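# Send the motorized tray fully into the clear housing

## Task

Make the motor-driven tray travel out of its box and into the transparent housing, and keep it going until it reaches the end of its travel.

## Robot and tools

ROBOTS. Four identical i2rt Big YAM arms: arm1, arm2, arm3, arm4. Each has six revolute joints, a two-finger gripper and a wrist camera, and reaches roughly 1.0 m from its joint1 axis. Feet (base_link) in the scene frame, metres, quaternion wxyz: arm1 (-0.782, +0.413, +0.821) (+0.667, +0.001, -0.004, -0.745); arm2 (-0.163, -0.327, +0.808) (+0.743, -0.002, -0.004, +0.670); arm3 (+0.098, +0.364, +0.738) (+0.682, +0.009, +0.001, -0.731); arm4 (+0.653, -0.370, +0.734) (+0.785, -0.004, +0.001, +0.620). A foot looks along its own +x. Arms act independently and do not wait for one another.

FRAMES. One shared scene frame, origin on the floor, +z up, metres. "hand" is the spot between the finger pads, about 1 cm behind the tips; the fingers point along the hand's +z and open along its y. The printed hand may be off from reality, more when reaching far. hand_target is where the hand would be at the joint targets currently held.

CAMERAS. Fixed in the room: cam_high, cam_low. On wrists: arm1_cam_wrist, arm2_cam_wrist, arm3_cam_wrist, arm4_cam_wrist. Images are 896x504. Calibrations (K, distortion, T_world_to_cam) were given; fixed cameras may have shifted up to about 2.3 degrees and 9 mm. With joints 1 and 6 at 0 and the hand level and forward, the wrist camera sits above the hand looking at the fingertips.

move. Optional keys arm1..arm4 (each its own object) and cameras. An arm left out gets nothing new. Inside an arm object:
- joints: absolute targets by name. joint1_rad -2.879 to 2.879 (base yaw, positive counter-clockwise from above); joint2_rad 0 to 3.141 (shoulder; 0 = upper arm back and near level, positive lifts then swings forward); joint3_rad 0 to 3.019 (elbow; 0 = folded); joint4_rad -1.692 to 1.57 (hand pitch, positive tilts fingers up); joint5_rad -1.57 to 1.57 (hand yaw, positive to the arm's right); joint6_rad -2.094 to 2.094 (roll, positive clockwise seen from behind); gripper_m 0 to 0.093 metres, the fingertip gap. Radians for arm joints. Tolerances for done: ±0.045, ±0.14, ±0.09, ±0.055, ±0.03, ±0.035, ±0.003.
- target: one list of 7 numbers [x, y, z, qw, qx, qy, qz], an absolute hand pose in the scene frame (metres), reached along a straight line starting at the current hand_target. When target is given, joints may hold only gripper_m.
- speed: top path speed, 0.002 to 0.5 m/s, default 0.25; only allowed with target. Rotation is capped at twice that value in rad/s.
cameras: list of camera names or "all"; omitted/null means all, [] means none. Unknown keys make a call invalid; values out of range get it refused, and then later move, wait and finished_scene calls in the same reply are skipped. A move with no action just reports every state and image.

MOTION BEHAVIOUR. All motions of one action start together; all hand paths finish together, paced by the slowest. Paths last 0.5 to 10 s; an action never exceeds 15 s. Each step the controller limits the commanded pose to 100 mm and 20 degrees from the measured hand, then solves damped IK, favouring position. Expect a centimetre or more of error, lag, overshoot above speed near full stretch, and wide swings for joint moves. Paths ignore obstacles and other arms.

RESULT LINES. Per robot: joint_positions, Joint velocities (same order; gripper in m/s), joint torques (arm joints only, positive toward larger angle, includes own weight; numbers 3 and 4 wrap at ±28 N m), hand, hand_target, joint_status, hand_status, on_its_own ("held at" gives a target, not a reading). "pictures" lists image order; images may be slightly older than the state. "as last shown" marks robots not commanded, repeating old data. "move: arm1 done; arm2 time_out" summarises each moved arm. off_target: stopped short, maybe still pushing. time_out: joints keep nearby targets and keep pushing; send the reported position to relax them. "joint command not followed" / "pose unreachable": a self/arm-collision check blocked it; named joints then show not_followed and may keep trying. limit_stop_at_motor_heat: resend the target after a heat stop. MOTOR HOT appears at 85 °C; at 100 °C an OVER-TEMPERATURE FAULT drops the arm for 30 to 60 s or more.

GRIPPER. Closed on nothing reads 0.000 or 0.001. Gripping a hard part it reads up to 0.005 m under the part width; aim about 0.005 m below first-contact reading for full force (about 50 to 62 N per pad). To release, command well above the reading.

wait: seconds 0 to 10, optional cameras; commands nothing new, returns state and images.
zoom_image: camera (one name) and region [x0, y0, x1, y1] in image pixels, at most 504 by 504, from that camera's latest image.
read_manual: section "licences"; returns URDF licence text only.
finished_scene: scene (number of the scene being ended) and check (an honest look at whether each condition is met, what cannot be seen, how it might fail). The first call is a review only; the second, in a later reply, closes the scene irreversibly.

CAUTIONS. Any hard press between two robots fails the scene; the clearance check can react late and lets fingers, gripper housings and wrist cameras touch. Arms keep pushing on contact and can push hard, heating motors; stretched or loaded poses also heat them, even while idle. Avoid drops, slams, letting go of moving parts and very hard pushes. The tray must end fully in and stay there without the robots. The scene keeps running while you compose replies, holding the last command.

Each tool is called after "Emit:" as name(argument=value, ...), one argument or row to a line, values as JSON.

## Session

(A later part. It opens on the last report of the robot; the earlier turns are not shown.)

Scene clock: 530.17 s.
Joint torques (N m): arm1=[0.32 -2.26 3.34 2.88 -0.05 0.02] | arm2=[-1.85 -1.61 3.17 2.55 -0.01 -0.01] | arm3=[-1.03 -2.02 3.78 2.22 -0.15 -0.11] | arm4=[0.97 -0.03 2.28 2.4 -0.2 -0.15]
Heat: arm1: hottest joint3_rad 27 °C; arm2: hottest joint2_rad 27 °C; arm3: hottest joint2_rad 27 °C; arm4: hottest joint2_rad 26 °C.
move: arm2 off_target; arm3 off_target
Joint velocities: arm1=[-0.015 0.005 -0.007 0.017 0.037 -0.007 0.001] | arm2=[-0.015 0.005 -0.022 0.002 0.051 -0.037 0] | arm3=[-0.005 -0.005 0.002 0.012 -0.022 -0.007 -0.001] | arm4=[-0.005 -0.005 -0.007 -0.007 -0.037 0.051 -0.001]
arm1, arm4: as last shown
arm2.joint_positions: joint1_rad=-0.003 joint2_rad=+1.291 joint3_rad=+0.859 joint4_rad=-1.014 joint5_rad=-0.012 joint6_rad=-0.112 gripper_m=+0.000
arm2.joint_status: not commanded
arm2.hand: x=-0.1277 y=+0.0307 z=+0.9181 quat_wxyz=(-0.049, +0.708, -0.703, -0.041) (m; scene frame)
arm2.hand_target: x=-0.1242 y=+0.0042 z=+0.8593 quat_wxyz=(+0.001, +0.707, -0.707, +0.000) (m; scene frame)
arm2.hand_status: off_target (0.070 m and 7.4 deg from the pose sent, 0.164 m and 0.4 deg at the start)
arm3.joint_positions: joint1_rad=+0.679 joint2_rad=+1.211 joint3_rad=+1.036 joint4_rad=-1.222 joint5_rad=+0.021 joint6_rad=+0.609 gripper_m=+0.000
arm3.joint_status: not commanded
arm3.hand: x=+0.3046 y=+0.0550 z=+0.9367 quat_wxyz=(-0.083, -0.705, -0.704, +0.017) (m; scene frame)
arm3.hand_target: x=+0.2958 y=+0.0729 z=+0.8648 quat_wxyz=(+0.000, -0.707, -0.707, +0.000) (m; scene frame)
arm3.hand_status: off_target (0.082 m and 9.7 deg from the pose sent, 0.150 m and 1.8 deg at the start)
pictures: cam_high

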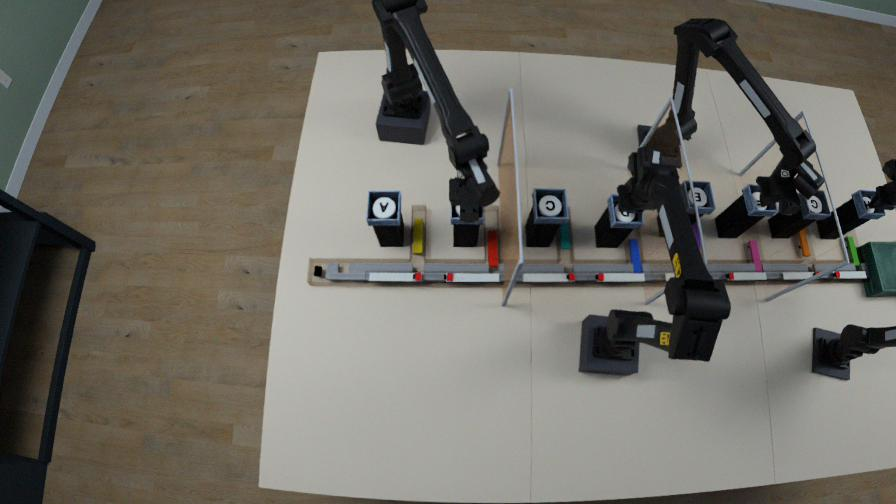

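Emit:
wait(
  seconds=9.5,
  cameras=["cam_high"],
)

Emit:
zoom_image(
  camera="cam_high",
  region=[400, 180, 680, 304],
)

Emit:
zoom_image(
  camera="cam_high",
  region=[700, 200, 896, 310],
)

Emit:
wait(
  seconds=3,
  cameras=["cam_high"],
)

Emit:
zoom_image(
  camera="cam_high",
  region=[400, 180, 680, 304],
)

Emit:
zoom_image(
  camera="cam_high",
  region=[700, 200, 896, 310],
)

Scene clock: 539.90 s.
Joint torques (N m): arm1=[0.5 -2.14 3.37 2.91 -0.04 0.01] | arm2=[-1.73 -1.61 3.11 2.69 0.01 -0.02] | arm3=[-1.03 -2.2 3.84 2.25 -0.17 -0.1] | arm4=[0.97 -0.03 2.28 2.4 -0.2 -0.14]
Heat: arm1: hottest joint3_rad 27 °C; arm2: hottest joint2_rad 27 °C; arm3: hottest joint2_rad 27 °C; arm4: hottest joint2_rad 26 °C.
Joint velocities: arm1=[-0.005 -0.005 -0.002 0.032 0.037 -0.022 0] | arm2=[-0.005 0.015 0.012 0.007 0.037 -0.081 -0.001] | arm3=[-0.015 -0.005 -0.012 0.012 -0.022 -0.022 0] | arm4=[-0.005 -0.005 -0.002 0.002 0.037 -0.022 0]
arm1.joint_positions: joint1_rad=+0.595 joint2_rad=+1.546 joint3_rad=+1.108 joint4_rad=-0.989 joint5_rad=+0.010 joint6_rad=+0.475 gripper_m=+0.000
arm1.joint_status: not commanded
arm1.hand: x=-0.5693 y=+0.0043 z=+0.9295 quat_wxyz=(-0.071, -0.702, -0.708, +0.025) (m; scene frame)
arm1.hand_target: x=-0.5810 y=+0.0289 z=+0.8552 quat_wxyz=(+0.000, -0.707, -0.707, +0.001) (m; scene frame)
arm1.hand_status: not commanded
arm2.joint_positions: joint1_rad=-0.003 joint2_rad=+1.291 joint3_rad=+0.859 joint4_rad=-1.014 joint5_rad=-0.012 joint6_rad=-0.112 gripper_m=+0.000
arm2.joint_status: not commanded
arm2.hand: x=-0.1277 y=+0.0307 z=+0.9181 quat_wxyz=(-0.049, +0.708, -0.703, -0.041) (m; scene frame)
arm2.hand_target: x=-0.1242 y=+0.0042 z=+0.8593 quat_wxyz=(+0.001, +0.707, -0.707, +0.000) (m; scene frame)
arm2.hand_status: off_target (0.070 m and 7.4 deg from the pose sent, 0.164 m and 0.4 deg at the start)
arm3.joint_positions: joint1_rad=+0.679 joint2_rad=+1.211 joint3_rad=+1.036 joint4_rad=-1.222 joint5_rad=+0.021 joint6_rad=+0.609 gripper_m=+0.000
arm3.joint_status: not commanded
arm3.hand: x=+0.3046 y=+0.0550 z=+0.9367 quat_wxyz=(-0.083, -0.705, -0.704, +0.017) (m; scene frame)
arm3.hand_target: x=+0.2958 y=+0.0729 z=+0.8648 quat_wxyz=(+0.000, -0.707, -0.707, +0.000) (m; scene frame)
arm3.hand_status: off_target (0.082 m and 9.7 deg from the pose sent, 0.150 m and 1.8 deg at the start)
arm4.joint_positions: joint1_rad=+0.019 joint2_rad=+1.440 joint3_rad=+1.293 joint4_rad=-1.262 joint5_rad=-0.002 joint6_rad=-0.198 gripper_m=+0.000
arm4.joint_status: not commanded
arm4.hand: x=+0.7498 y=+0.0782 z=+0.9468 quat_wxyz=(-0.066, +0.699, -0.711, -0.041) (m; scene frame)
arm4.hand_target: x=+0.7444 y=+0.0683 z=+0.8594 quat_wxyz=(+0.000, +0.707, -0.707, +0.000) (m; scene frame)
arm4.hand_status: not commanded
wait: 9.50 s; at rest by 0.03 s
pictures: cam_high

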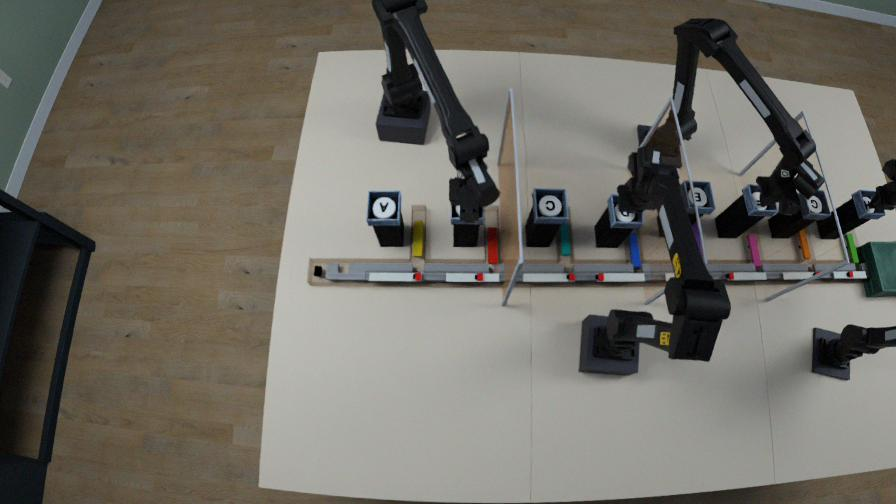

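Scaled by 1.800 from the camera's 896x504 image, which has a finer 1280x720 frame.

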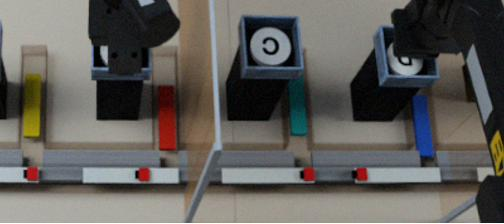

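Scaled by 2.571 from the camera's 896x504 image, which has a finer 1280x720 frame.

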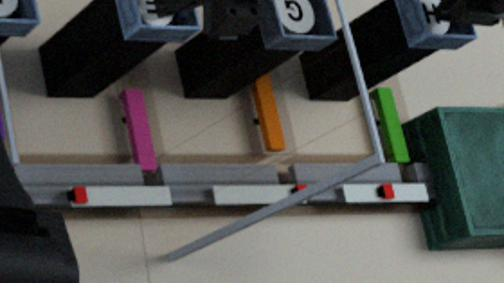

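Scene clock: 542.90 s.
Joint torques (N m): arm1=[0.5 -2.14 3.36 2.86 -0.05 0.01] | arm2=[-1.9 -1.49 3.21 2.52 0.01 -0.01] | arm3=[-1.14 -2.14 3.79 2.26 -0.16 -0.11] | arm4=[0.97 -0.03 2.28 2.39 -0.2 -0.14]
Heat: arm1: hottest joint3_rad 26 °C; arm2: hottest joint2_rad 27 °C; arm3: hottest joint2_rad 27 °C; arm4: hottest joint2_rad 26 °C.
Joint velocities: arm1=[0.005 -0.005 0.002 -0.007 0.007 0.051 -0.002] | arm2=[0.005 -0.015 -0.002 0.017 0.022 0.007 0] | arm3=[0.005 0.005 -0.012 -0.022 0.007 -0.022 0] | arm4=[0.015 0.005 -0.012 0.007 -0.051 -0.007 0]
arm1.joint_positions: joint1_rad=+0.595 joint2_rad=+1.546 joint3_rad=+1.108 joint4_rad=-0.989 joint5_rad=+0.010 joint6_rad=+0.475 gripper_m=+0.000
arm1.joint_status: not commanded
arm1.hand: x=-0.5693 y=+0.0043 z=+0.9295 quat_wxyz=(-0.071, -0.702, -0.708, +0.025) (m; scene frame)
arm1.hand_target: x=-0.5810 y=+0.0289 z=+0.8552 quat_wxyz=(+0.000, -0.707, -0.707, +0.001) (m; scene frame)
arm1.hand_status: not commanded
arm2.joint_positions: joint1_rad=-0.003 joint2_rad=+1.291 joint3_rad=+0.859 joint4_rad=-1.014 joint5_rad=-0.012 joint6_rad=-0.112 gripper_m=+0.000
arm2.joint_status: not commanded
arm2.hand: x=-0.1277 y=+0.0307 z=+0.9181 quat_wxyz=(-0.049, +0.708, -0.703, -0.041) (m; scene frame)
arm2.hand_target: x=-0.1242 y=+0.0042 z=+0.8593 quat_wxyz=(+0.001, +0.707, -0.707, +0.000) (m; scene frame)
arm2.hand_status: off_target (0.070 m and 7.4 deg from the pose sent, 0.164 m and 0.4 deg at the start)
arm3.joint_positions: joint1_rad=+0.679 joint2_rad=+1.211 joint3_rad=+1.036 joint4_rad=-1.222 joint5_rad=+0.021 joint6_rad=+0.609 gripper_m=+0.000
arm3.joint_status: not commanded
arm3.hand: x=+0.3046 y=+0.0550 z=+0.9367 quat_wxyz=(-0.083, -0.705, -0.704, +0.017) (m; scene frame)
arm3.hand_target: x=+0.2958 y=+0.0729 z=+0.8648 quat_wxyz=(+0.000, -0.707, -0.707, +0.000) (m; scene frame)
arm3.hand_status: off_target (0.082 m and 9.7 deg from the pose sent, 0.150 m and 1.8 deg at the start)
arm4.joint_positions: joint1_rad=+0.019 joint2_rad=+1.440 joint3_rad=+1.293 joint4_rad=-1.262 joint5_rad=-0.002 joint6_rad=-0.198 gripper_m=+0.000
arm4.joint_status: not commanded
arm4.hand: x=+0.7498 y=+0.0782 z=+0.9468 quat_wxyz=(-0.066, +0.699, -0.711, -0.041) (m; scene frame)
arm4.hand_target: x=+0.7444 y=+0.0683 z=+0.8594 quat_wxyz=(+0.000, +0.707, -0.707, +0.000) (m; scene frame)
arm4.hand_status: not commanded
wait: 3.00 s; at rest by 0.27 s
pictures: cam_high

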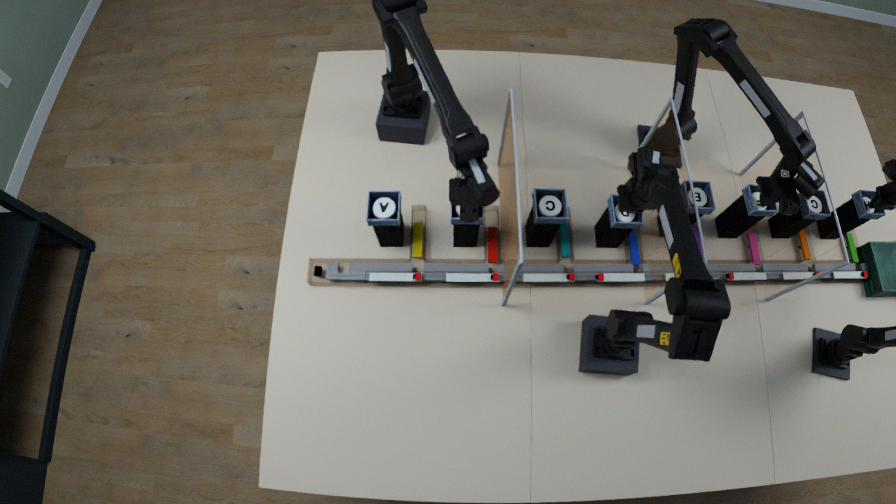

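Scaled by 1.800 from the camera's 896x504 image, which has a finer 1280x720 frame.

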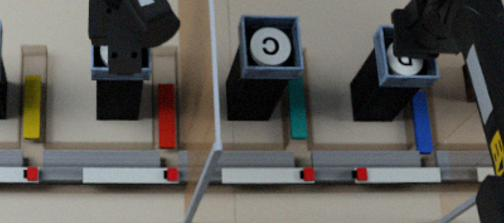

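Scaled by 2.571 from the camera's 896x504 image, which has a finer 1280x720 frame.

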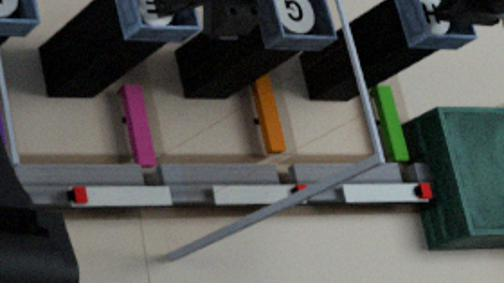

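Emit:
wait(
  seconds=2.5,
  cameras=["cam_high", "cam_low"],
)

Emit:
zoom_image(
  camera="cam_high",
  region=[400, 180, 680, 304],
)

Emit:
wait(
  seconds=2.5,
  cameras=["cam_high", "cam_low"],
)

Emit:
zoom_image(
  camera="cam_high",
  region=[400, 180, 680, 304],
)

Emit:
zoom_image(
  camera="cam_high",
  region=[700, 200, 896, 310],
)

Scene clock: 545.57 s.
Joint torques (N m): arm1=[0.38 -2.02 3.34 2.85 -0.04 0] | arm2=[-1.96 -1.14 3.18 2.54 0.02 0.02] | arm3=[-0.97 -2.08 3.77 2.21 -0.16 -0.1] | arm4=[0.97 -0.09 2.28 2.4 -0.2 -0.14]
Heat: arm1: hottest joint3_rad 26 °C; arm2: hottest joint2_rad 27 °C; arm3: hottest joint2_rad 27 °C; arm4: hottest joint2_rad 26 °C.
Joint velocities: arm1=[-0.005 0.005 -0.012 -0.002 -0.037 0.007 0] | arm2=[0.005 -0.005 -0.007 0.002 -0.081 -0.051 -0.001] | arm3=[0.005 0.005 -0.002 -0.002 -0.037 0.007 -0.001] | arm4=[-0.005 -0.005 -0.017 -0.027 0.066 0.022 0.001]
arm1.joint_positions: joint1_rad=+0.595 joint2_rad=+1.546 joint3_rad=+1.108 joint4_rad=-0.989 joint5_rad=+0.010 joint6_rad=+0.475 gripper_m=+0.000
arm1.joint_status: not commanded
arm1.hand: x=-0.5693 y=+0.0043 z=+0.9295 quat_wxyz=(-0.071, -0.702, -0.708, +0.025) (m; scene frame)
arm1.hand_target: x=-0.5810 y=+0.0289 z=+0.8552 quat_wxyz=(+0.000, -0.707, -0.707, +0.001) (m; scene frame)
arm1.hand_status: not commanded
arm2.joint_positions: joint1_rad=-0.003 joint2_rad=+1.291 joint3_rad=+0.859 joint4_rad=-1.014 joint5_rad=-0.012 joint6_rad=-0.112 gripper_m=+0.000
arm2.joint_status: not commanded
arm2.hand: x=-0.1277 y=+0.0307 z=+0.9181 quat_wxyz=(-0.049, +0.708, -0.703, -0.041) (m; scene frame)
arm2.hand_target: x=-0.1242 y=+0.0042 z=+0.8593 quat_wxyz=(+0.001, +0.707, -0.707, +0.000) (m; scene frame)
arm2.hand_status: off_target (0.070 m and 7.4 deg from the pose sent, 0.164 m and 0.4 deg at the start)
arm3.joint_positions: joint1_rad=+0.679 joint2_rad=+1.211 joint3_rad=+1.036 joint4_rad=-1.222 joint5_rad=+0.021 joint6_rad=+0.609 gripper_m=+0.000
arm3.joint_status: not commanded
arm3.hand: x=+0.3046 y=+0.0550 z=+0.9367 quat_wxyz=(-0.083, -0.705, -0.704, +0.017) (m; scene frame)
arm3.hand_target: x=+0.2958 y=+0.0729 z=+0.8648 quat_wxyz=(+0.000, -0.707, -0.707, +0.000) (m; scene frame)
arm3.hand_status: off_target (0.082 m and 9.7 deg from the pose sent, 0.150 m and 1.8 deg at the start)
arm4.joint_positions: joint1_rad=+0.019 joint2_rad=+1.440 joint3_rad=+1.293 joint4_rad=-1.262 joint5_rad=-0.002 joint6_rad=-0.198 gripper_m=+0.000
arm4.joint_status: not commanded
arm4.hand: x=+0.7498 y=+0.0782 z=+0.9468 quat_wxyz=(-0.066, +0.699, -0.711, -0.041) (m; scene frame)
arm4.hand_target: x=+0.7444 y=+0.0683 z=+0.8594 quat_wxyz=(+0.000, +0.707, -0.707, +0.000) (m; scene frame)
arm4.hand_status: not commanded
wait: 2.50 s; at rest by 0.10 s
pictures: cam_high, cam_low

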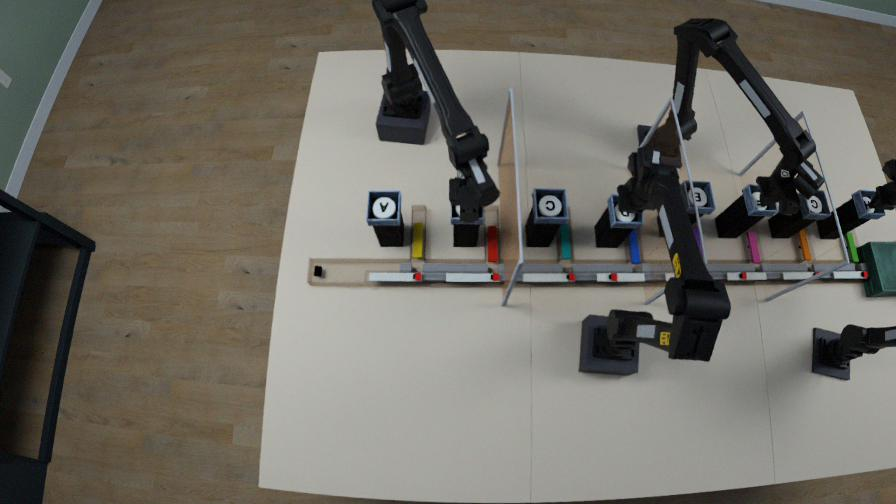

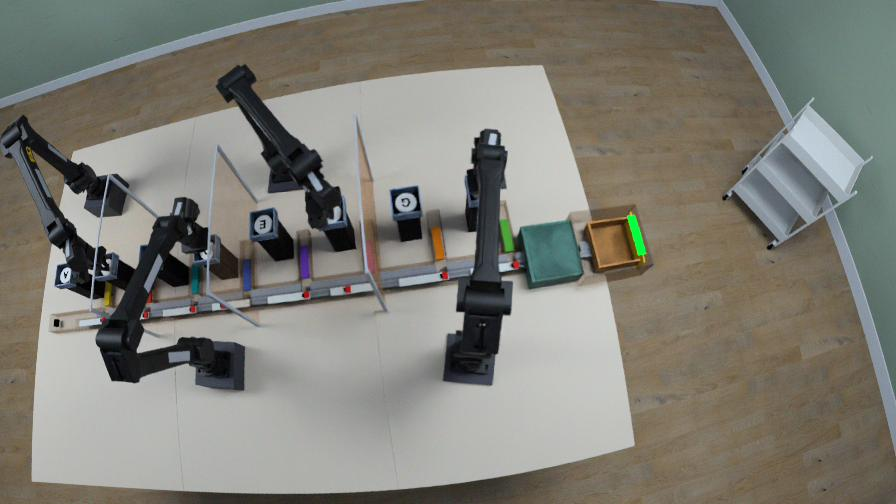

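Scaled by 1.800 from the camera's 896x504 image, which has a finer 1280x720 frame.

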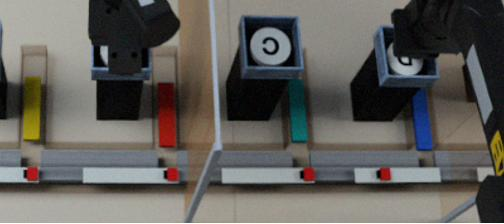

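Scene clock: 548.07 s.
Joint torques (N m): arm1=[0.62 -2.08 3.38 2.84 -0.05 0.02] | arm2=[-2.08 -1.61 3.19 2.61 0.01 0.01] | arm3=[-1.03 -2.2 3.81 2.25 -0.16 -0.11] | arm4=[1.03 -0.03 2.28 2.41 -0.2 -0.14]
Heat: arm1: hottest joint3_rad 26 °C; arm2: hottest joint2_rad 27 °C; arm3: hottest joint2_rad 27 °C; arm4: hottest joint2_rad 26 °C.
Joint velocities: arm1=[-0.005 0.005 0.002 0.012 0.007 -0.066 0] | arm2=[-0.005 -0.005 -0.002 0.007 0.066 -0.066 -0.001] | arm3=[-0.005 -0.015 -0.002 0.007 -0.007 0.007 -0.001] | arm4=[-0.005 -0.015 -0.007 -0.007 0.051 -0.007 -0.001]
arm1.joint_positions: joint1_rad=+0.595 joint2_rad=+1.546 joint3_rad=+1.108 joint4_rad=-0.989 joint5_rad=+0.010 joint6_rad=+0.475 gripper_m=+0.000
arm1.joint_status: not commanded
arm1.hand: x=-0.5693 y=+0.0043 z=+0.9295 quat_wxyz=(-0.071, -0.702, -0.708, +0.025) (m; scene frame)
arm1.hand_target: x=-0.5810 y=+0.0289 z=+0.8552 quat_wxyz=(+0.000, -0.707, -0.707, +0.001) (m; scene frame)
arm1.hand_status: not commanded
arm2.joint_positions: joint1_rad=-0.003 joint2_rad=+1.291 joint3_rad=+0.859 joint4_rad=-1.014 joint5_rad=-0.012 joint6_rad=-0.112 gripper_m=+0.000
arm2.joint_status: not commanded
arm2.hand: x=-0.1277 y=+0.0307 z=+0.9181 quat_wxyz=(-0.049, +0.708, -0.703, -0.041) (m; scene frame)
arm2.hand_target: x=-0.1242 y=+0.0042 z=+0.8593 quat_wxyz=(+0.001, +0.707, -0.707, +0.000) (m; scene frame)
arm2.hand_status: off_target (0.070 m and 7.4 deg from the pose sent, 0.164 m and 0.4 deg at the start)
arm3.joint_positions: joint1_rad=+0.679 joint2_rad=+1.211 joint3_rad=+1.036 joint4_rad=-1.222 joint5_rad=+0.021 joint6_rad=+0.609 gripper_m=+0.000
arm3.joint_status: not commanded
arm3.hand: x=+0.3046 y=+0.0550 z=+0.9367 quat_wxyz=(-0.083, -0.705, -0.704, +0.017) (m; scene frame)
arm3.hand_target: x=+0.2958 y=+0.0729 z=+0.8648 quat_wxyz=(+0.000, -0.707, -0.707, +0.000) (m; scene frame)
arm3.hand_status: off_target (0.082 m and 9.7 deg from the pose sent, 0.150 m and 1.8 deg at the start)
arm4.joint_positions: joint1_rad=+0.019 joint2_rad=+1.440 joint3_rad=+1.293 joint4_rad=-1.262 joint5_rad=-0.002 joint6_rad=-0.198 gripper_m=+0.000
arm4.joint_status: not commanded
arm4.hand: x=+0.7498 y=+0.0782 z=+0.9468 quat_wxyz=(-0.066, +0.699, -0.711, -0.041) (m; scene frame)
arm4.hand_target: x=+0.7444 y=+0.0683 z=+0.8594 quat_wxyz=(+0.000, +0.707, -0.707, +0.000) (m; scene frame)
arm4.hand_status: not commanded
wait: 2.50 s; at rest by 0.27 s
pictures: cam_high, cam_low

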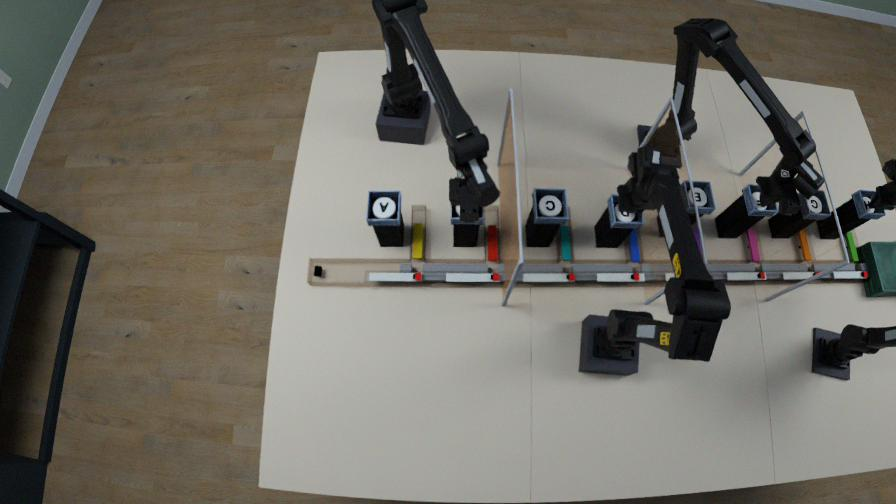

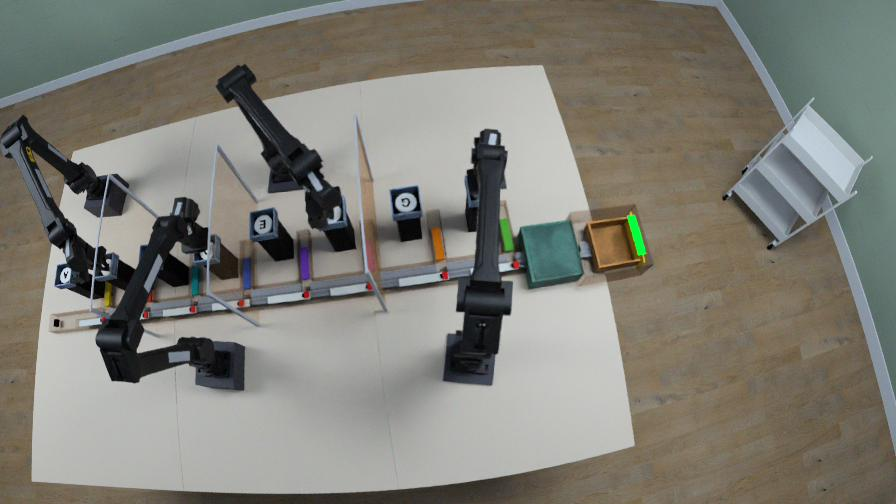

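Scaled by 1.800 from the camera's 896x504 image, which has a finer 1280x720 frame.

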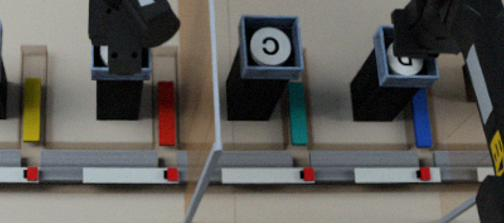

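Scaled by 2.571 from the camera's 896x504 image, which has a finer 1280x720 frame.

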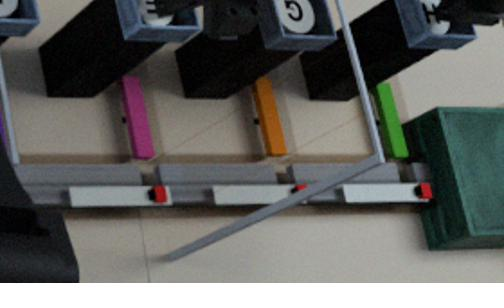

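Emit:
zoom_image(
  camera="cam_low",
  region=[500, 170, 700, 310],
)

Emit:
zoom_image(
  camera="cam_low",
  region=[30, 180, 400, 350],
)

Scaled by 2.520 from the camera's 896x504 image, which has a finer 1280x720 frame.

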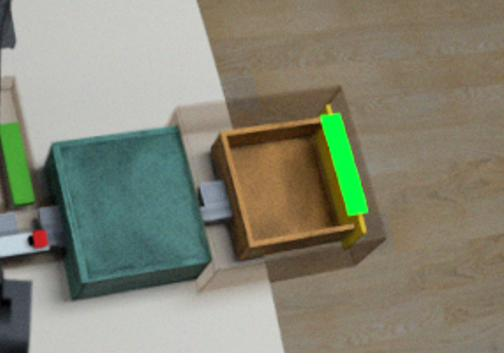

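Scaled by 1.362 from the camera's 896x504 image, which has a finer 1280x720 frame.

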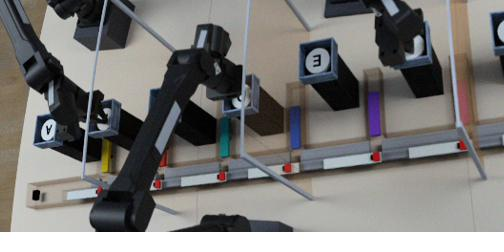

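Emit:
move(
  arm1={"target": [-0.575,0.018,1.0,0,0.7071,0.7071,0], "speed": 0.3},
  arm2={"target": [-0.127,0.016,1.0,0,0.7071,-0.7071,0], "speed": 0.3},
  arm3={"target": [0.304,0.062,1.0,0,0.7071,0.7071,0], "speed": 0.3},
  arm4={"target": [0.747,0.082,1.01,0,0.7071,-0.7071,0], "speed": 0.3},
  cameras=["cam_low"],
)

Emit:
wait(
  seconds=10,
  cameras=["cam_high", "cam_low"],
)

Emit:
zoom_image(
  camera="cam_low",
  region=[500, 170, 700, 310],
)

Scene clock: 549.93 s.
Joint torques (N m): arm1=[0.56 -11.46 11.56 0.4 -0.04 0.01] | arm2=[-0.97 -10.75 13.3 -0.32 0.03 0.1] | arm3=[-0.38 -10.34 15.17 0.06 -0.14 -0.05] | arm4=[0.97 -11.05 16.05 -0.4 -0.16 -0.18]
Heat: arm1: hottest joint3_rad 27 °C; arm2: hottest joint2_rad 27 °C; arm3: hottest joint2_rad 27 °C; arm4: hottest joint2_rad 26 °C.
move: arm1 off_target; arm2 off_target; arm3 off_target; arm4 off_target
Joint velocities: arm1=[-0.005 -0.005 -0.002 -0.017 0.066 -0.095 -0.001] | arm2=[0.005 -0.005 -0.007 -0.002 -0.007 0.007 0] | arm3=[-0.005 -0.005 0.002 -0.012 0.022 0.066 -0.001] | arm4=[-0.005 0.005 0.002 0.002 0.066 0.007 -0.001]
arm1.joint_positions: joint1_rad=+0.595 joint2_rad=+1.544 joint3_rad=+1.252 joint4_rad=-1.335 joint5_rad=+0.006 joint6_rad=+0.479 gripper_m=+0.000
arm1.joint_status: not commanded
arm1.hand: x=-0.5831 y=+0.0312 z=+0.9791 quat_wxyz=(+0.024, -0.705, -0.709, -0.006) (m; scene frame)
arm1.hand_target: x=-0.5748 y=+0.0179 z=+1.0006 quat_wxyz=(-0.001, -0.708, -0.706, -0.001) (m; scene frame)
arm1.hand_status: off_target (0.026 m and 2.9 deg from the pose sent, 0.072 m and 8.6 deg at the start)
arm2.joint_positions: joint1_rad=-0.003 joint2_rad=+1.265 joint3_rad=+1.028 joint4_rad=-1.365 joint5_rad=-0.012 joint6_rad=-0.112 gripper_m=+0.000
arm2.joint_status: not commanded
arm2.hand: x=-0.1308 y=+0.0068 z=+0.9852 quat_wxyz=(+0.012, +0.709, -0.705, +0.008) (m; scene frame)
arm2.hand_target: x=-0.1272 y=+0.0162 z=+1.0002 quat_wxyz=(+0.000, +0.707, -0.707, +0.000) (m; scene frame)
arm2.hand_status: off_target (0.018 m and 1.7 deg from the pose sent, 0.083 m and 7.4 deg at the start)
arm3.joint_positions: joint1_rad=+0.679 joint2_rad=+1.265 joint3_rad=+1.237 joint4_rad=-1.547 joint5_rad=+0.020 joint6_rad=+0.610 gripper_m=+0.000
arm3.joint_status: not commanded
arm3.hand: x=+0.2943 y=+0.0685 z=+0.9923 quat_wxyz=(+0.005, -0.707, -0.707, +0.001) (m; scene frame)
arm3.hand_target: x=+0.3043 y=+0.0614 z=+1.0006 quat_wxyz=(+0.000, -0.707, -0.707, +0.000) (m; scene frame)
arm3.hand_status: off_target (0.014 m and 0.6 deg from the pose sent, 0.064 m and 9.7 deg at the start)
arm4.joint_positions: joint1_rad=+0.019 joint2_rad=+1.517 joint3_rad=+1.498 joint4_rad=-1.587 joint5_rad=-0.002 joint6_rad=-0.198 gripper_m=+0.000
arm4.joint_status: not commanded
arm4.hand: x=+0.7465 y=+0.0639 z=+0.9898 quat_wxyz=(+0.017, +0.701, -0.713, +0.013) (m; scene frame)
arm4.hand_target: x=+0.7468 y=+0.0809 z=+1.0093 quat_wxyz=(-0.001, +0.708, -0.706, +0.000) (m; scene frame)
arm4.hand_status: off_target (0.027 m and 2.7 deg from the pose sent, 0.063 m and 8.9 deg at the start)
pictures: cam_low

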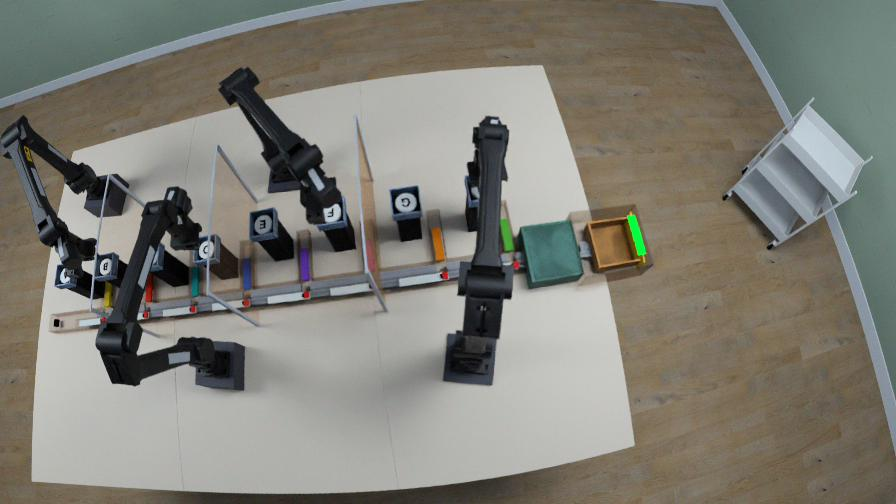

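Scene clock: 559.93 s.
Joint torques (N m): arm1=[0.62 -11.4 11.58 0.42 -0.03 0.01] | arm2=[-1.2 -10.81 13.23 -0.4 0.08 0.08] | arm3=[-0.44 -10.17 15.16 0.06 -0.14 -0.04] | arm4=[0.91 -11.05 16.05 -0.49 -0.16 -0.18]
Heat: arm1: hottest joint3_rad 29 °C; arm2: hottest joint3_rad 28 °C; arm3: hottest joint2_rad 27 °C; arm4: hottest joint3_rad 28 °C.
Joint velocities: arm1=[0.015 -0.005 -0.012 0.007 0.037 -0.037 0] | arm2=[-0.024 0.005 -0.007 -0.012 -0.007 -0.095 0] | arm3=[0.005 -0.015 0.002 0.007 -0.081 -0.022 0] | arm4=[-0.015 0.005 0.007 -0.017 -0.051 -0.007 0]
arm1.joint_positions: joint1_rad=+0.595 joint2_rad=+1.544 joint3_rad=+1.252 joint4_rad=-1.335 joint5_rad=+0.006 joint6_rad=+0.479 gripper_m=+0.000
arm1.joint_status: not commanded
arm1.hand: x=-0.5832 y=+0.0313 z=+0.9791 quat_wxyz=(+0.025, -0.705, -0.709, -0.007) (m; scene frame)
arm1.hand_target: x=-0.5748 y=+0.0179 z=+1.0006 quat_wxyz=(-0.001, -0.708, -0.706, -0.001) (m; scene frame)
arm1.hand_status: off_target (0.026 m and 2.9 deg from the pose sent, 0.072 m and 8.6 deg at the start)
arm2.joint_positions: joint1_rad=-0.003 joint2_rad=+1.265 joint3_rad=+1.028 joint4_rad=-1.366 joint5_rad=-0.012 joint6_rad=-0.112 gripper_m=+0.000
arm2.joint_status: not commanded
arm2.hand: x=-0.1308 y=+0.0067 z=+0.9852 quat_wxyz=(+0.012, +0.709, -0.705, +0.008) (m; scene frame)
arm2.hand_target: x=-0.1272 y=+0.0161 z=+1.0002 quat_wxyz=(+0.000, +0.707, -0.707, +0.000) (m; scene frame)
arm2.hand_status: off_target (0.018 m and 1.7 deg from the pose sent, 0.083 m and 7.4 deg at the start)
arm3.joint_positions: joint1_rad=+0.679 joint2_rad=+1.265 joint3_rad=+1.237 joint4_rad=-1.547 joint5_rad=+0.020 joint6_rad=+0.610 gripper_m=+0.000
arm3.joint_status: not commanded
arm3.hand: x=+0.2944 y=+0.0685 z=+0.9923 quat_wxyz=(+0.005, -0.707, -0.707, +0.001) (m; scene frame)
arm3.hand_target: x=+0.3044 y=+0.0614 z=+1.0006 quat_wxyz=(+0.000, -0.707, -0.707, +0.000) (m; scene frame)
arm3.hand_status: off_target (0.014 m and 0.5 deg from the pose sent, 0.064 m and 9.7 deg at the start)
arm4.joint_positions: joint1_rad=+0.019 joint2_rad=+1.517 joint3_rad=+1.498 joint4_rad=-1.588 joint5_rad=-0.002 joint6_rad=-0.198 gripper_m=+0.000
arm4.joint_status: not commanded
arm4.hand: x=+0.7464 y=+0.0638 z=+0.9899 quat_wxyz=(+0.017, +0.701, -0.713, +0.013) (m; scene frame)
arm4.hand_target: x=+0.7468 y=+0.0809 z=+1.0093 quat_wxyz=(-0.001, +0.708, -0.706, +0.000) (m; scene frame)
arm4.hand_status: off_target (0.027 m and 2.7 deg from the pose sent, 0.063 m and 8.9 deg at the start)
wait: 10.00 s; at rest by 0.27 s
pictures: cam_high, cam_low

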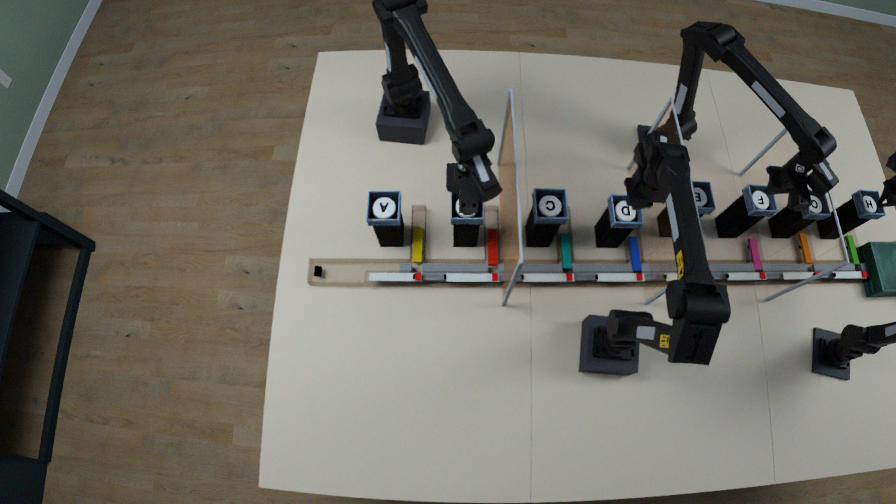

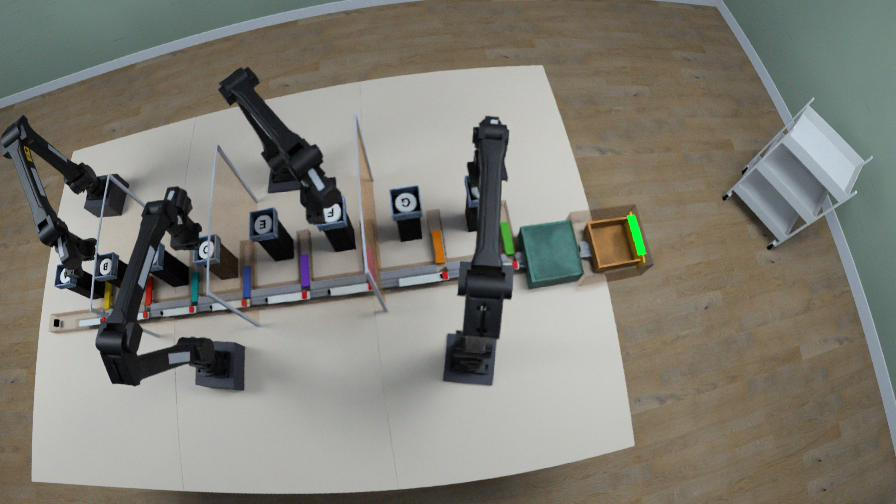

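Scaled by 2.520 from the camera's 896x504 image, which has a finer 1280x720 frame.

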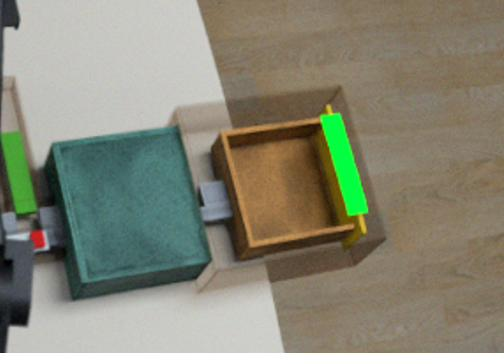

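Emit:
finished_scene(
  scene=1,
  check="The condition is that the tray has run out of its box into the see-through housing as far as it goes. Latest cam_low pictures (545.6 s, 548 s, 550 s, 560 s): the wooden tray is out of the green box, inside the transparent housing, its front plate is lit bright green and is in the same place in every picture, close against the far wall of the housing, so it has stopped at its end. All 8 bolts were out of the bar and the bar has moved right by the full travel (its left end at cam_high x=400). All arms were lifted off the buttons at about 549 s and the tray has not moved since (10 s). What the pictures cannot show: a millimetre gap at the end stop, and whether returning bolts push the bar back; bolts creep back but they move across the bar and the tray drive keeps it out. The tray could be not fully seated though it looks so, but the lit green front and unchanged position speak against it.",
)

This call ended nothing. Check each condition that your pictures could not show: look closer or test it, and mend what is not met. Then call finished_scene again.

Emit:
wait(
  seconds=10,
  cameras=[],
)

Emit:
wait(
  seconds=10,
  cameras=["cam_high", "cam_low", "arm4_cam_wrist"],
)

Emit:
zoom_image(
  camera="cam_high",
  region=[400, 180, 680, 304],
)

Emit:
zoom_image(
  camera="cam_low",
  region=[500, 170, 700, 310],
)

Scene clock: 570.30 s.
Joint torques (N m): arm1=[0.62 -11.4 11.59 0.43 -0.05 0.01] | arm2=[-0.56 -10.81 13.14 -0.32 0.05 0.1] | arm3=[-0.38 -10.29 15.17 0.05 -0.13 -0.05] | arm4=[0.97 -11.05 16.03 -0.47 -0.16 -0.18]
Heat: arm1: hottest joint3_rad 31 °C; arm2: hottest joint3_rad 30 °C; arm3: hottest joint3_rad 29 °C; arm4: hottest joint3_rad 30 °C.
Joint velocities: arm1=[-0.005 -0.015 0.007 0.002 -0.037 0.022 -0.001] | arm2=[-0.015 0.005 0.007 -0.002 0.007 -0.007 -0.002] | arm3=[0.005 0.005 0.007 0.002 -0.022 0.051 -0.001] | arm4=[-0.005 -0.015 -0.007 -0.002 0.066 0.051 0]
arm1.joint_positions: joint1_rad=+0.595 joint2_rad=+1.544 joint3_rad=+1.252 joint4_rad=-1.335 joint5_rad=+0.006 joint6_rad=+0.479 gripper_m=+0.000
arm1.joint_status: not commanded
arm1.hand: x=-0.5832 y=+0.0313 z=+0.9791 quat_wxyz=(+0.025, -0.705, -0.709, -0.007) (m; scene frame)
arm1.hand_target: x=-0.5748 y=+0.0179 z=+1.0006 quat_wxyz=(-0.001, -0.708, -0.706, -0.001) (m; scene frame)
arm1.hand_status: off_target (0.026 m and 2.9 deg from the pose sent, 0.072 m and 8.6 deg at the start)
arm2.joint_positions: joint1_rad=-0.003 joint2_rad=+1.265 joint3_rad=+1.028 joint4_rad=-1.366 joint5_rad=-0.012 joint6_rad=-0.112 gripper_m=+0.000
arm2.joint_status: not commanded
arm2.hand: x=-0.1308 y=+0.0067 z=+0.9852 quat_wxyz=(+0.012, +0.709, -0.705, +0.008) (m; scene frame)
arm2.hand_target: x=-0.1272 y=+0.0161 z=+1.0002 quat_wxyz=(+0.000, +0.707, -0.707, +0.000) (m; scene frame)
arm2.hand_status: off_target (0.018 m and 1.7 deg from the pose sent, 0.083 m and 7.4 deg at the start)
arm3.joint_positions: joint1_rad=+0.679 joint2_rad=+1.265 joint3_rad=+1.237 joint4_rad=-1.547 joint5_rad=+0.020 joint6_rad=+0.610 gripper_m=+0.000
arm3.joint_status: not commanded
arm3.hand: x=+0.2944 y=+0.0685 z=+0.9923 quat_wxyz=(+0.005, -0.707, -0.707, +0.001) (m; scene frame)
arm3.hand_target: x=+0.3044 y=+0.0614 z=+1.0006 quat_wxyz=(+0.000, -0.707, -0.707, +0.000) (m; scene frame)
arm3.hand_status: off_target (0.014 m and 0.5 deg from the pose sent, 0.064 m and 9.7 deg at the start)
arm4.joint_positions: joint1_rad=+0.019 joint2_rad=+1.517 joint3_rad=+1.498 joint4_rad=-1.588 joint5_rad=-0.002 joint6_rad=-0.198 gripper_m=+0.000
arm4.joint_status: not commanded
arm4.hand: x=+0.7464 y=+0.0638 z=+0.9899 quat_wxyz=(+0.017, +0.701, -0.713, +0.013) (m; scene frame)
arm4.hand_target: x=+0.7468 y=+0.0809 z=+1.0093 quat_wxyz=(-0.001, +0.708, -0.706, +0.000) (m; scene frame)
arm4.hand_status: off_target (0.027 m and 2.7 deg from the pose sent, 0.063 m and 8.9 deg at the start)
wait: 10.00 s; at rest from the start
pictures: none
No camera images: "cameras" was empty.

Scene clock: 580.30 s.
Joint torques (N m): arm1=[0.62 -11.28 11.59 0.39 -0.06 0.02] | arm2=[-0.85 -10.23 13.35 -0.32 0.07 0.08] | arm3=[-0.44 -10.34 15.17 0.08 -0.13 -0.04] | arm4=[0.97 -10.99 16.03 -0.46 -0.16 -0.17]
Heat: arm1: hottest joint3_rad 33 °C; arm2: hottest joint3_rad 31 °C; arm3: hottest joint3_rad 31 °C; arm4: hottest joint3_rad 32 °C.
Joint velocities: arm1=[-0.015 -0.005 -0.002 0.007 0.007 -0.007 0.002] | arm2=[-0.015 -0.005 -0.007 -0.002 -0.037 -0.066 0] | arm3=[0.005 -0.005 -0.002 -0.002 -0.007 0.037 -0.001] | arm4=[-0.005 0.005 -0.002 0.027 -0.037 -0.007 0]
arm1.joint_positions: joint1_rad=+0.595 joint2_rad=+1.544 joint3_rad=+1.252 joint4_rad=-1.335 joint5_rad=+0.006 joint6_rad=+0.479 gripper_m=+0.000
arm1.joint_status: not commanded
arm1.hand: x=-0.5832 y=+0.0313 z=+0.9791 quat_wxyz=(+0.025, -0.705, -0.709, -0.007) (m; scene frame)
arm1.hand_target: x=-0.5748 y=+0.0179 z=+1.0006 quat_wxyz=(-0.001, -0.708, -0.706, -0.001) (m; scene frame)
arm1.hand_status: off_target (0.026 m and 2.9 deg from the pose sent, 0.072 m and 8.6 deg at the start)
arm2.joint_positions: joint1_rad=-0.003 joint2_rad=+1.265 joint3_rad=+1.028 joint4_rad=-1.366 joint5_rad=-0.012 joint6_rad=-0.112 gripper_m=+0.000
arm2.joint_status: not commanded
arm2.hand: x=-0.1308 y=+0.0067 z=+0.9852 quat_wxyz=(+0.012, +0.709, -0.705, +0.008) (m; scene frame)
arm2.hand_target: x=-0.1272 y=+0.0161 z=+1.0002 quat_wxyz=(+0.000, +0.707, -0.707, +0.000) (m; scene frame)
arm2.hand_status: off_target (0.018 m and 1.7 deg from the pose sent, 0.083 m and 7.4 deg at the start)
arm3.joint_positions: joint1_rad=+0.679 joint2_rad=+1.265 joint3_rad=+1.237 joint4_rad=-1.547 joint5_rad=+0.020 joint6_rad=+0.610 gripper_m=+0.000
arm3.joint_status: not commanded
arm3.hand: x=+0.2944 y=+0.0685 z=+0.9923 quat_wxyz=(+0.005, -0.707, -0.707, +0.001) (m; scene frame)
arm3.hand_target: x=+0.3044 y=+0.0614 z=+1.0006 quat_wxyz=(+0.000, -0.707, -0.707, +0.000) (m; scene frame)
arm3.hand_status: off_target (0.014 m and 0.5 deg from the pose sent, 0.064 m and 9.7 deg at the start)
arm4.joint_positions: joint1_rad=+0.019 joint2_rad=+1.517 joint3_rad=+1.498 joint4_rad=-1.588 joint5_rad=-0.002 joint6_rad=-0.198 gripper_m=+0.000
arm4.joint_status: not commanded
arm4.hand: x=+0.7464 y=+0.0638 z=+0.9899 quat_wxyz=(+0.017, +0.701, -0.713, +0.013) (m; scene frame)
arm4.hand_target: x=+0.7468 y=+0.0809 z=+1.0093 quat_wxyz=(-0.001, +0.708, -0.706, +0.000) (m; scene frame)
arm4.hand_status: off_target (0.027 m and 2.7 deg from the pose sent, 0.063 m and 8.9 deg at the start)
wait: 10.00 s; at rest by 0.27 s
pictures: arm4_cam_wrist, cam_high, cam_low
camera_calibration:
arm4_cam_wrist: T_world_to_cam=[[0.999896, -0.0135679, 0.00494674, -0.751907], [-0.0136789, -0.779968, 0.62567, -0.554925], [-0.00463069, -0.625672, -0.780073, 0.940083], [0, 0, 0, 1]] pos_world=[0.748591, 0.145158, 1.08425]

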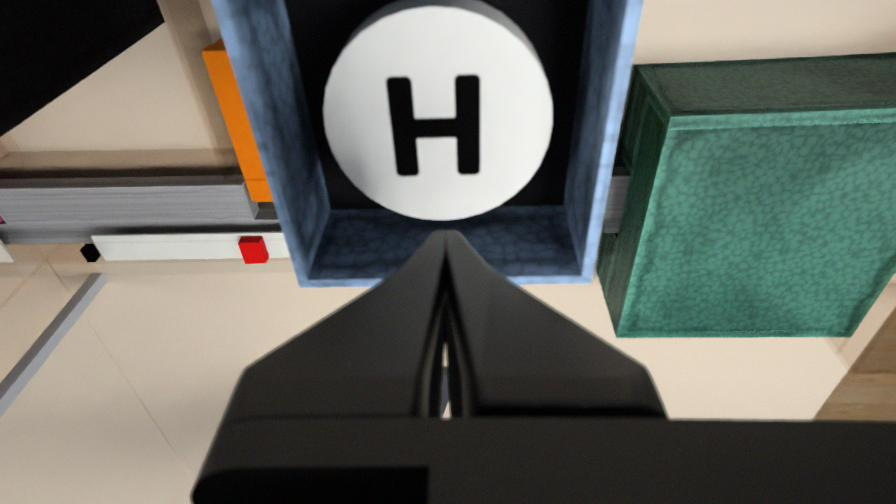

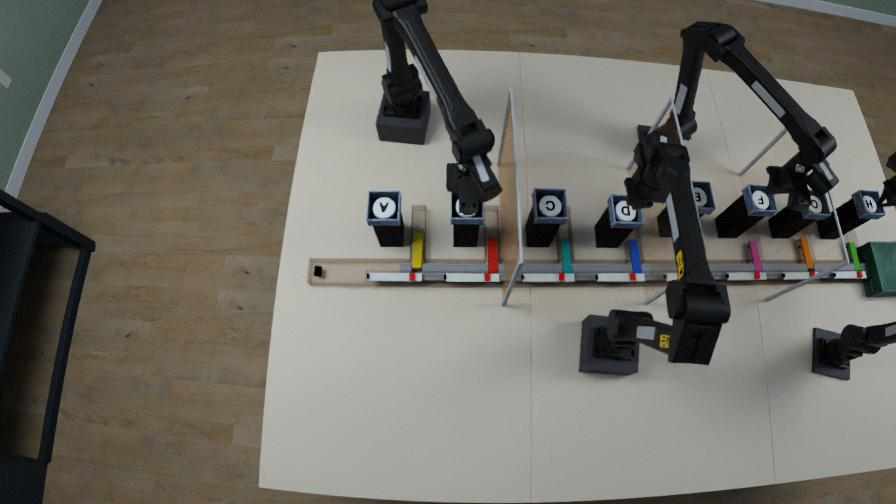

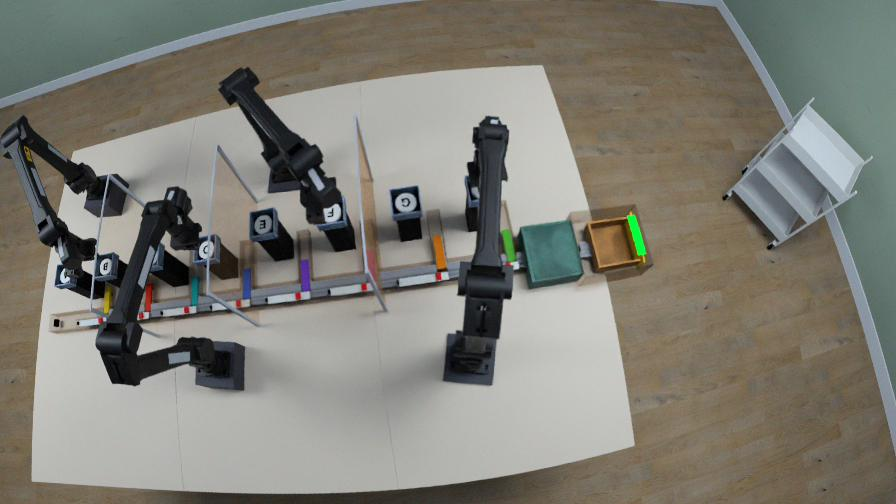

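Scaled by 1.800 from the camera's 896x504 image, which has a finer 1280x720 frame.

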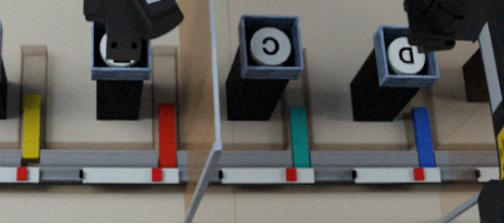

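Scaled by 2.520 from the camera's 896x504 image, which has a finer 1280x720 frame.

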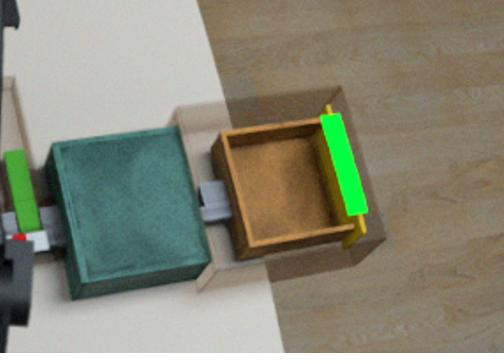

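Emit:
finished_scene(
  scene=1,
  check="Tray: in cam_low at 545.6, 548, 550, 560 and 580 s the tray is out of the green box inside the transparent housing, its front lit green and against the far end; position unchanged over 35 s, including 30 s with all arms off the buttons. Bolts have by now dropped back into the bar's next notches and lock it in the extended position. Not shown: sub-millimetre gap at end stop; but the lit front and lack of further motion while all bolts were out (545-550 s, all eight clear) show that it reached its stop.",
)

The scene is finished: the task was done.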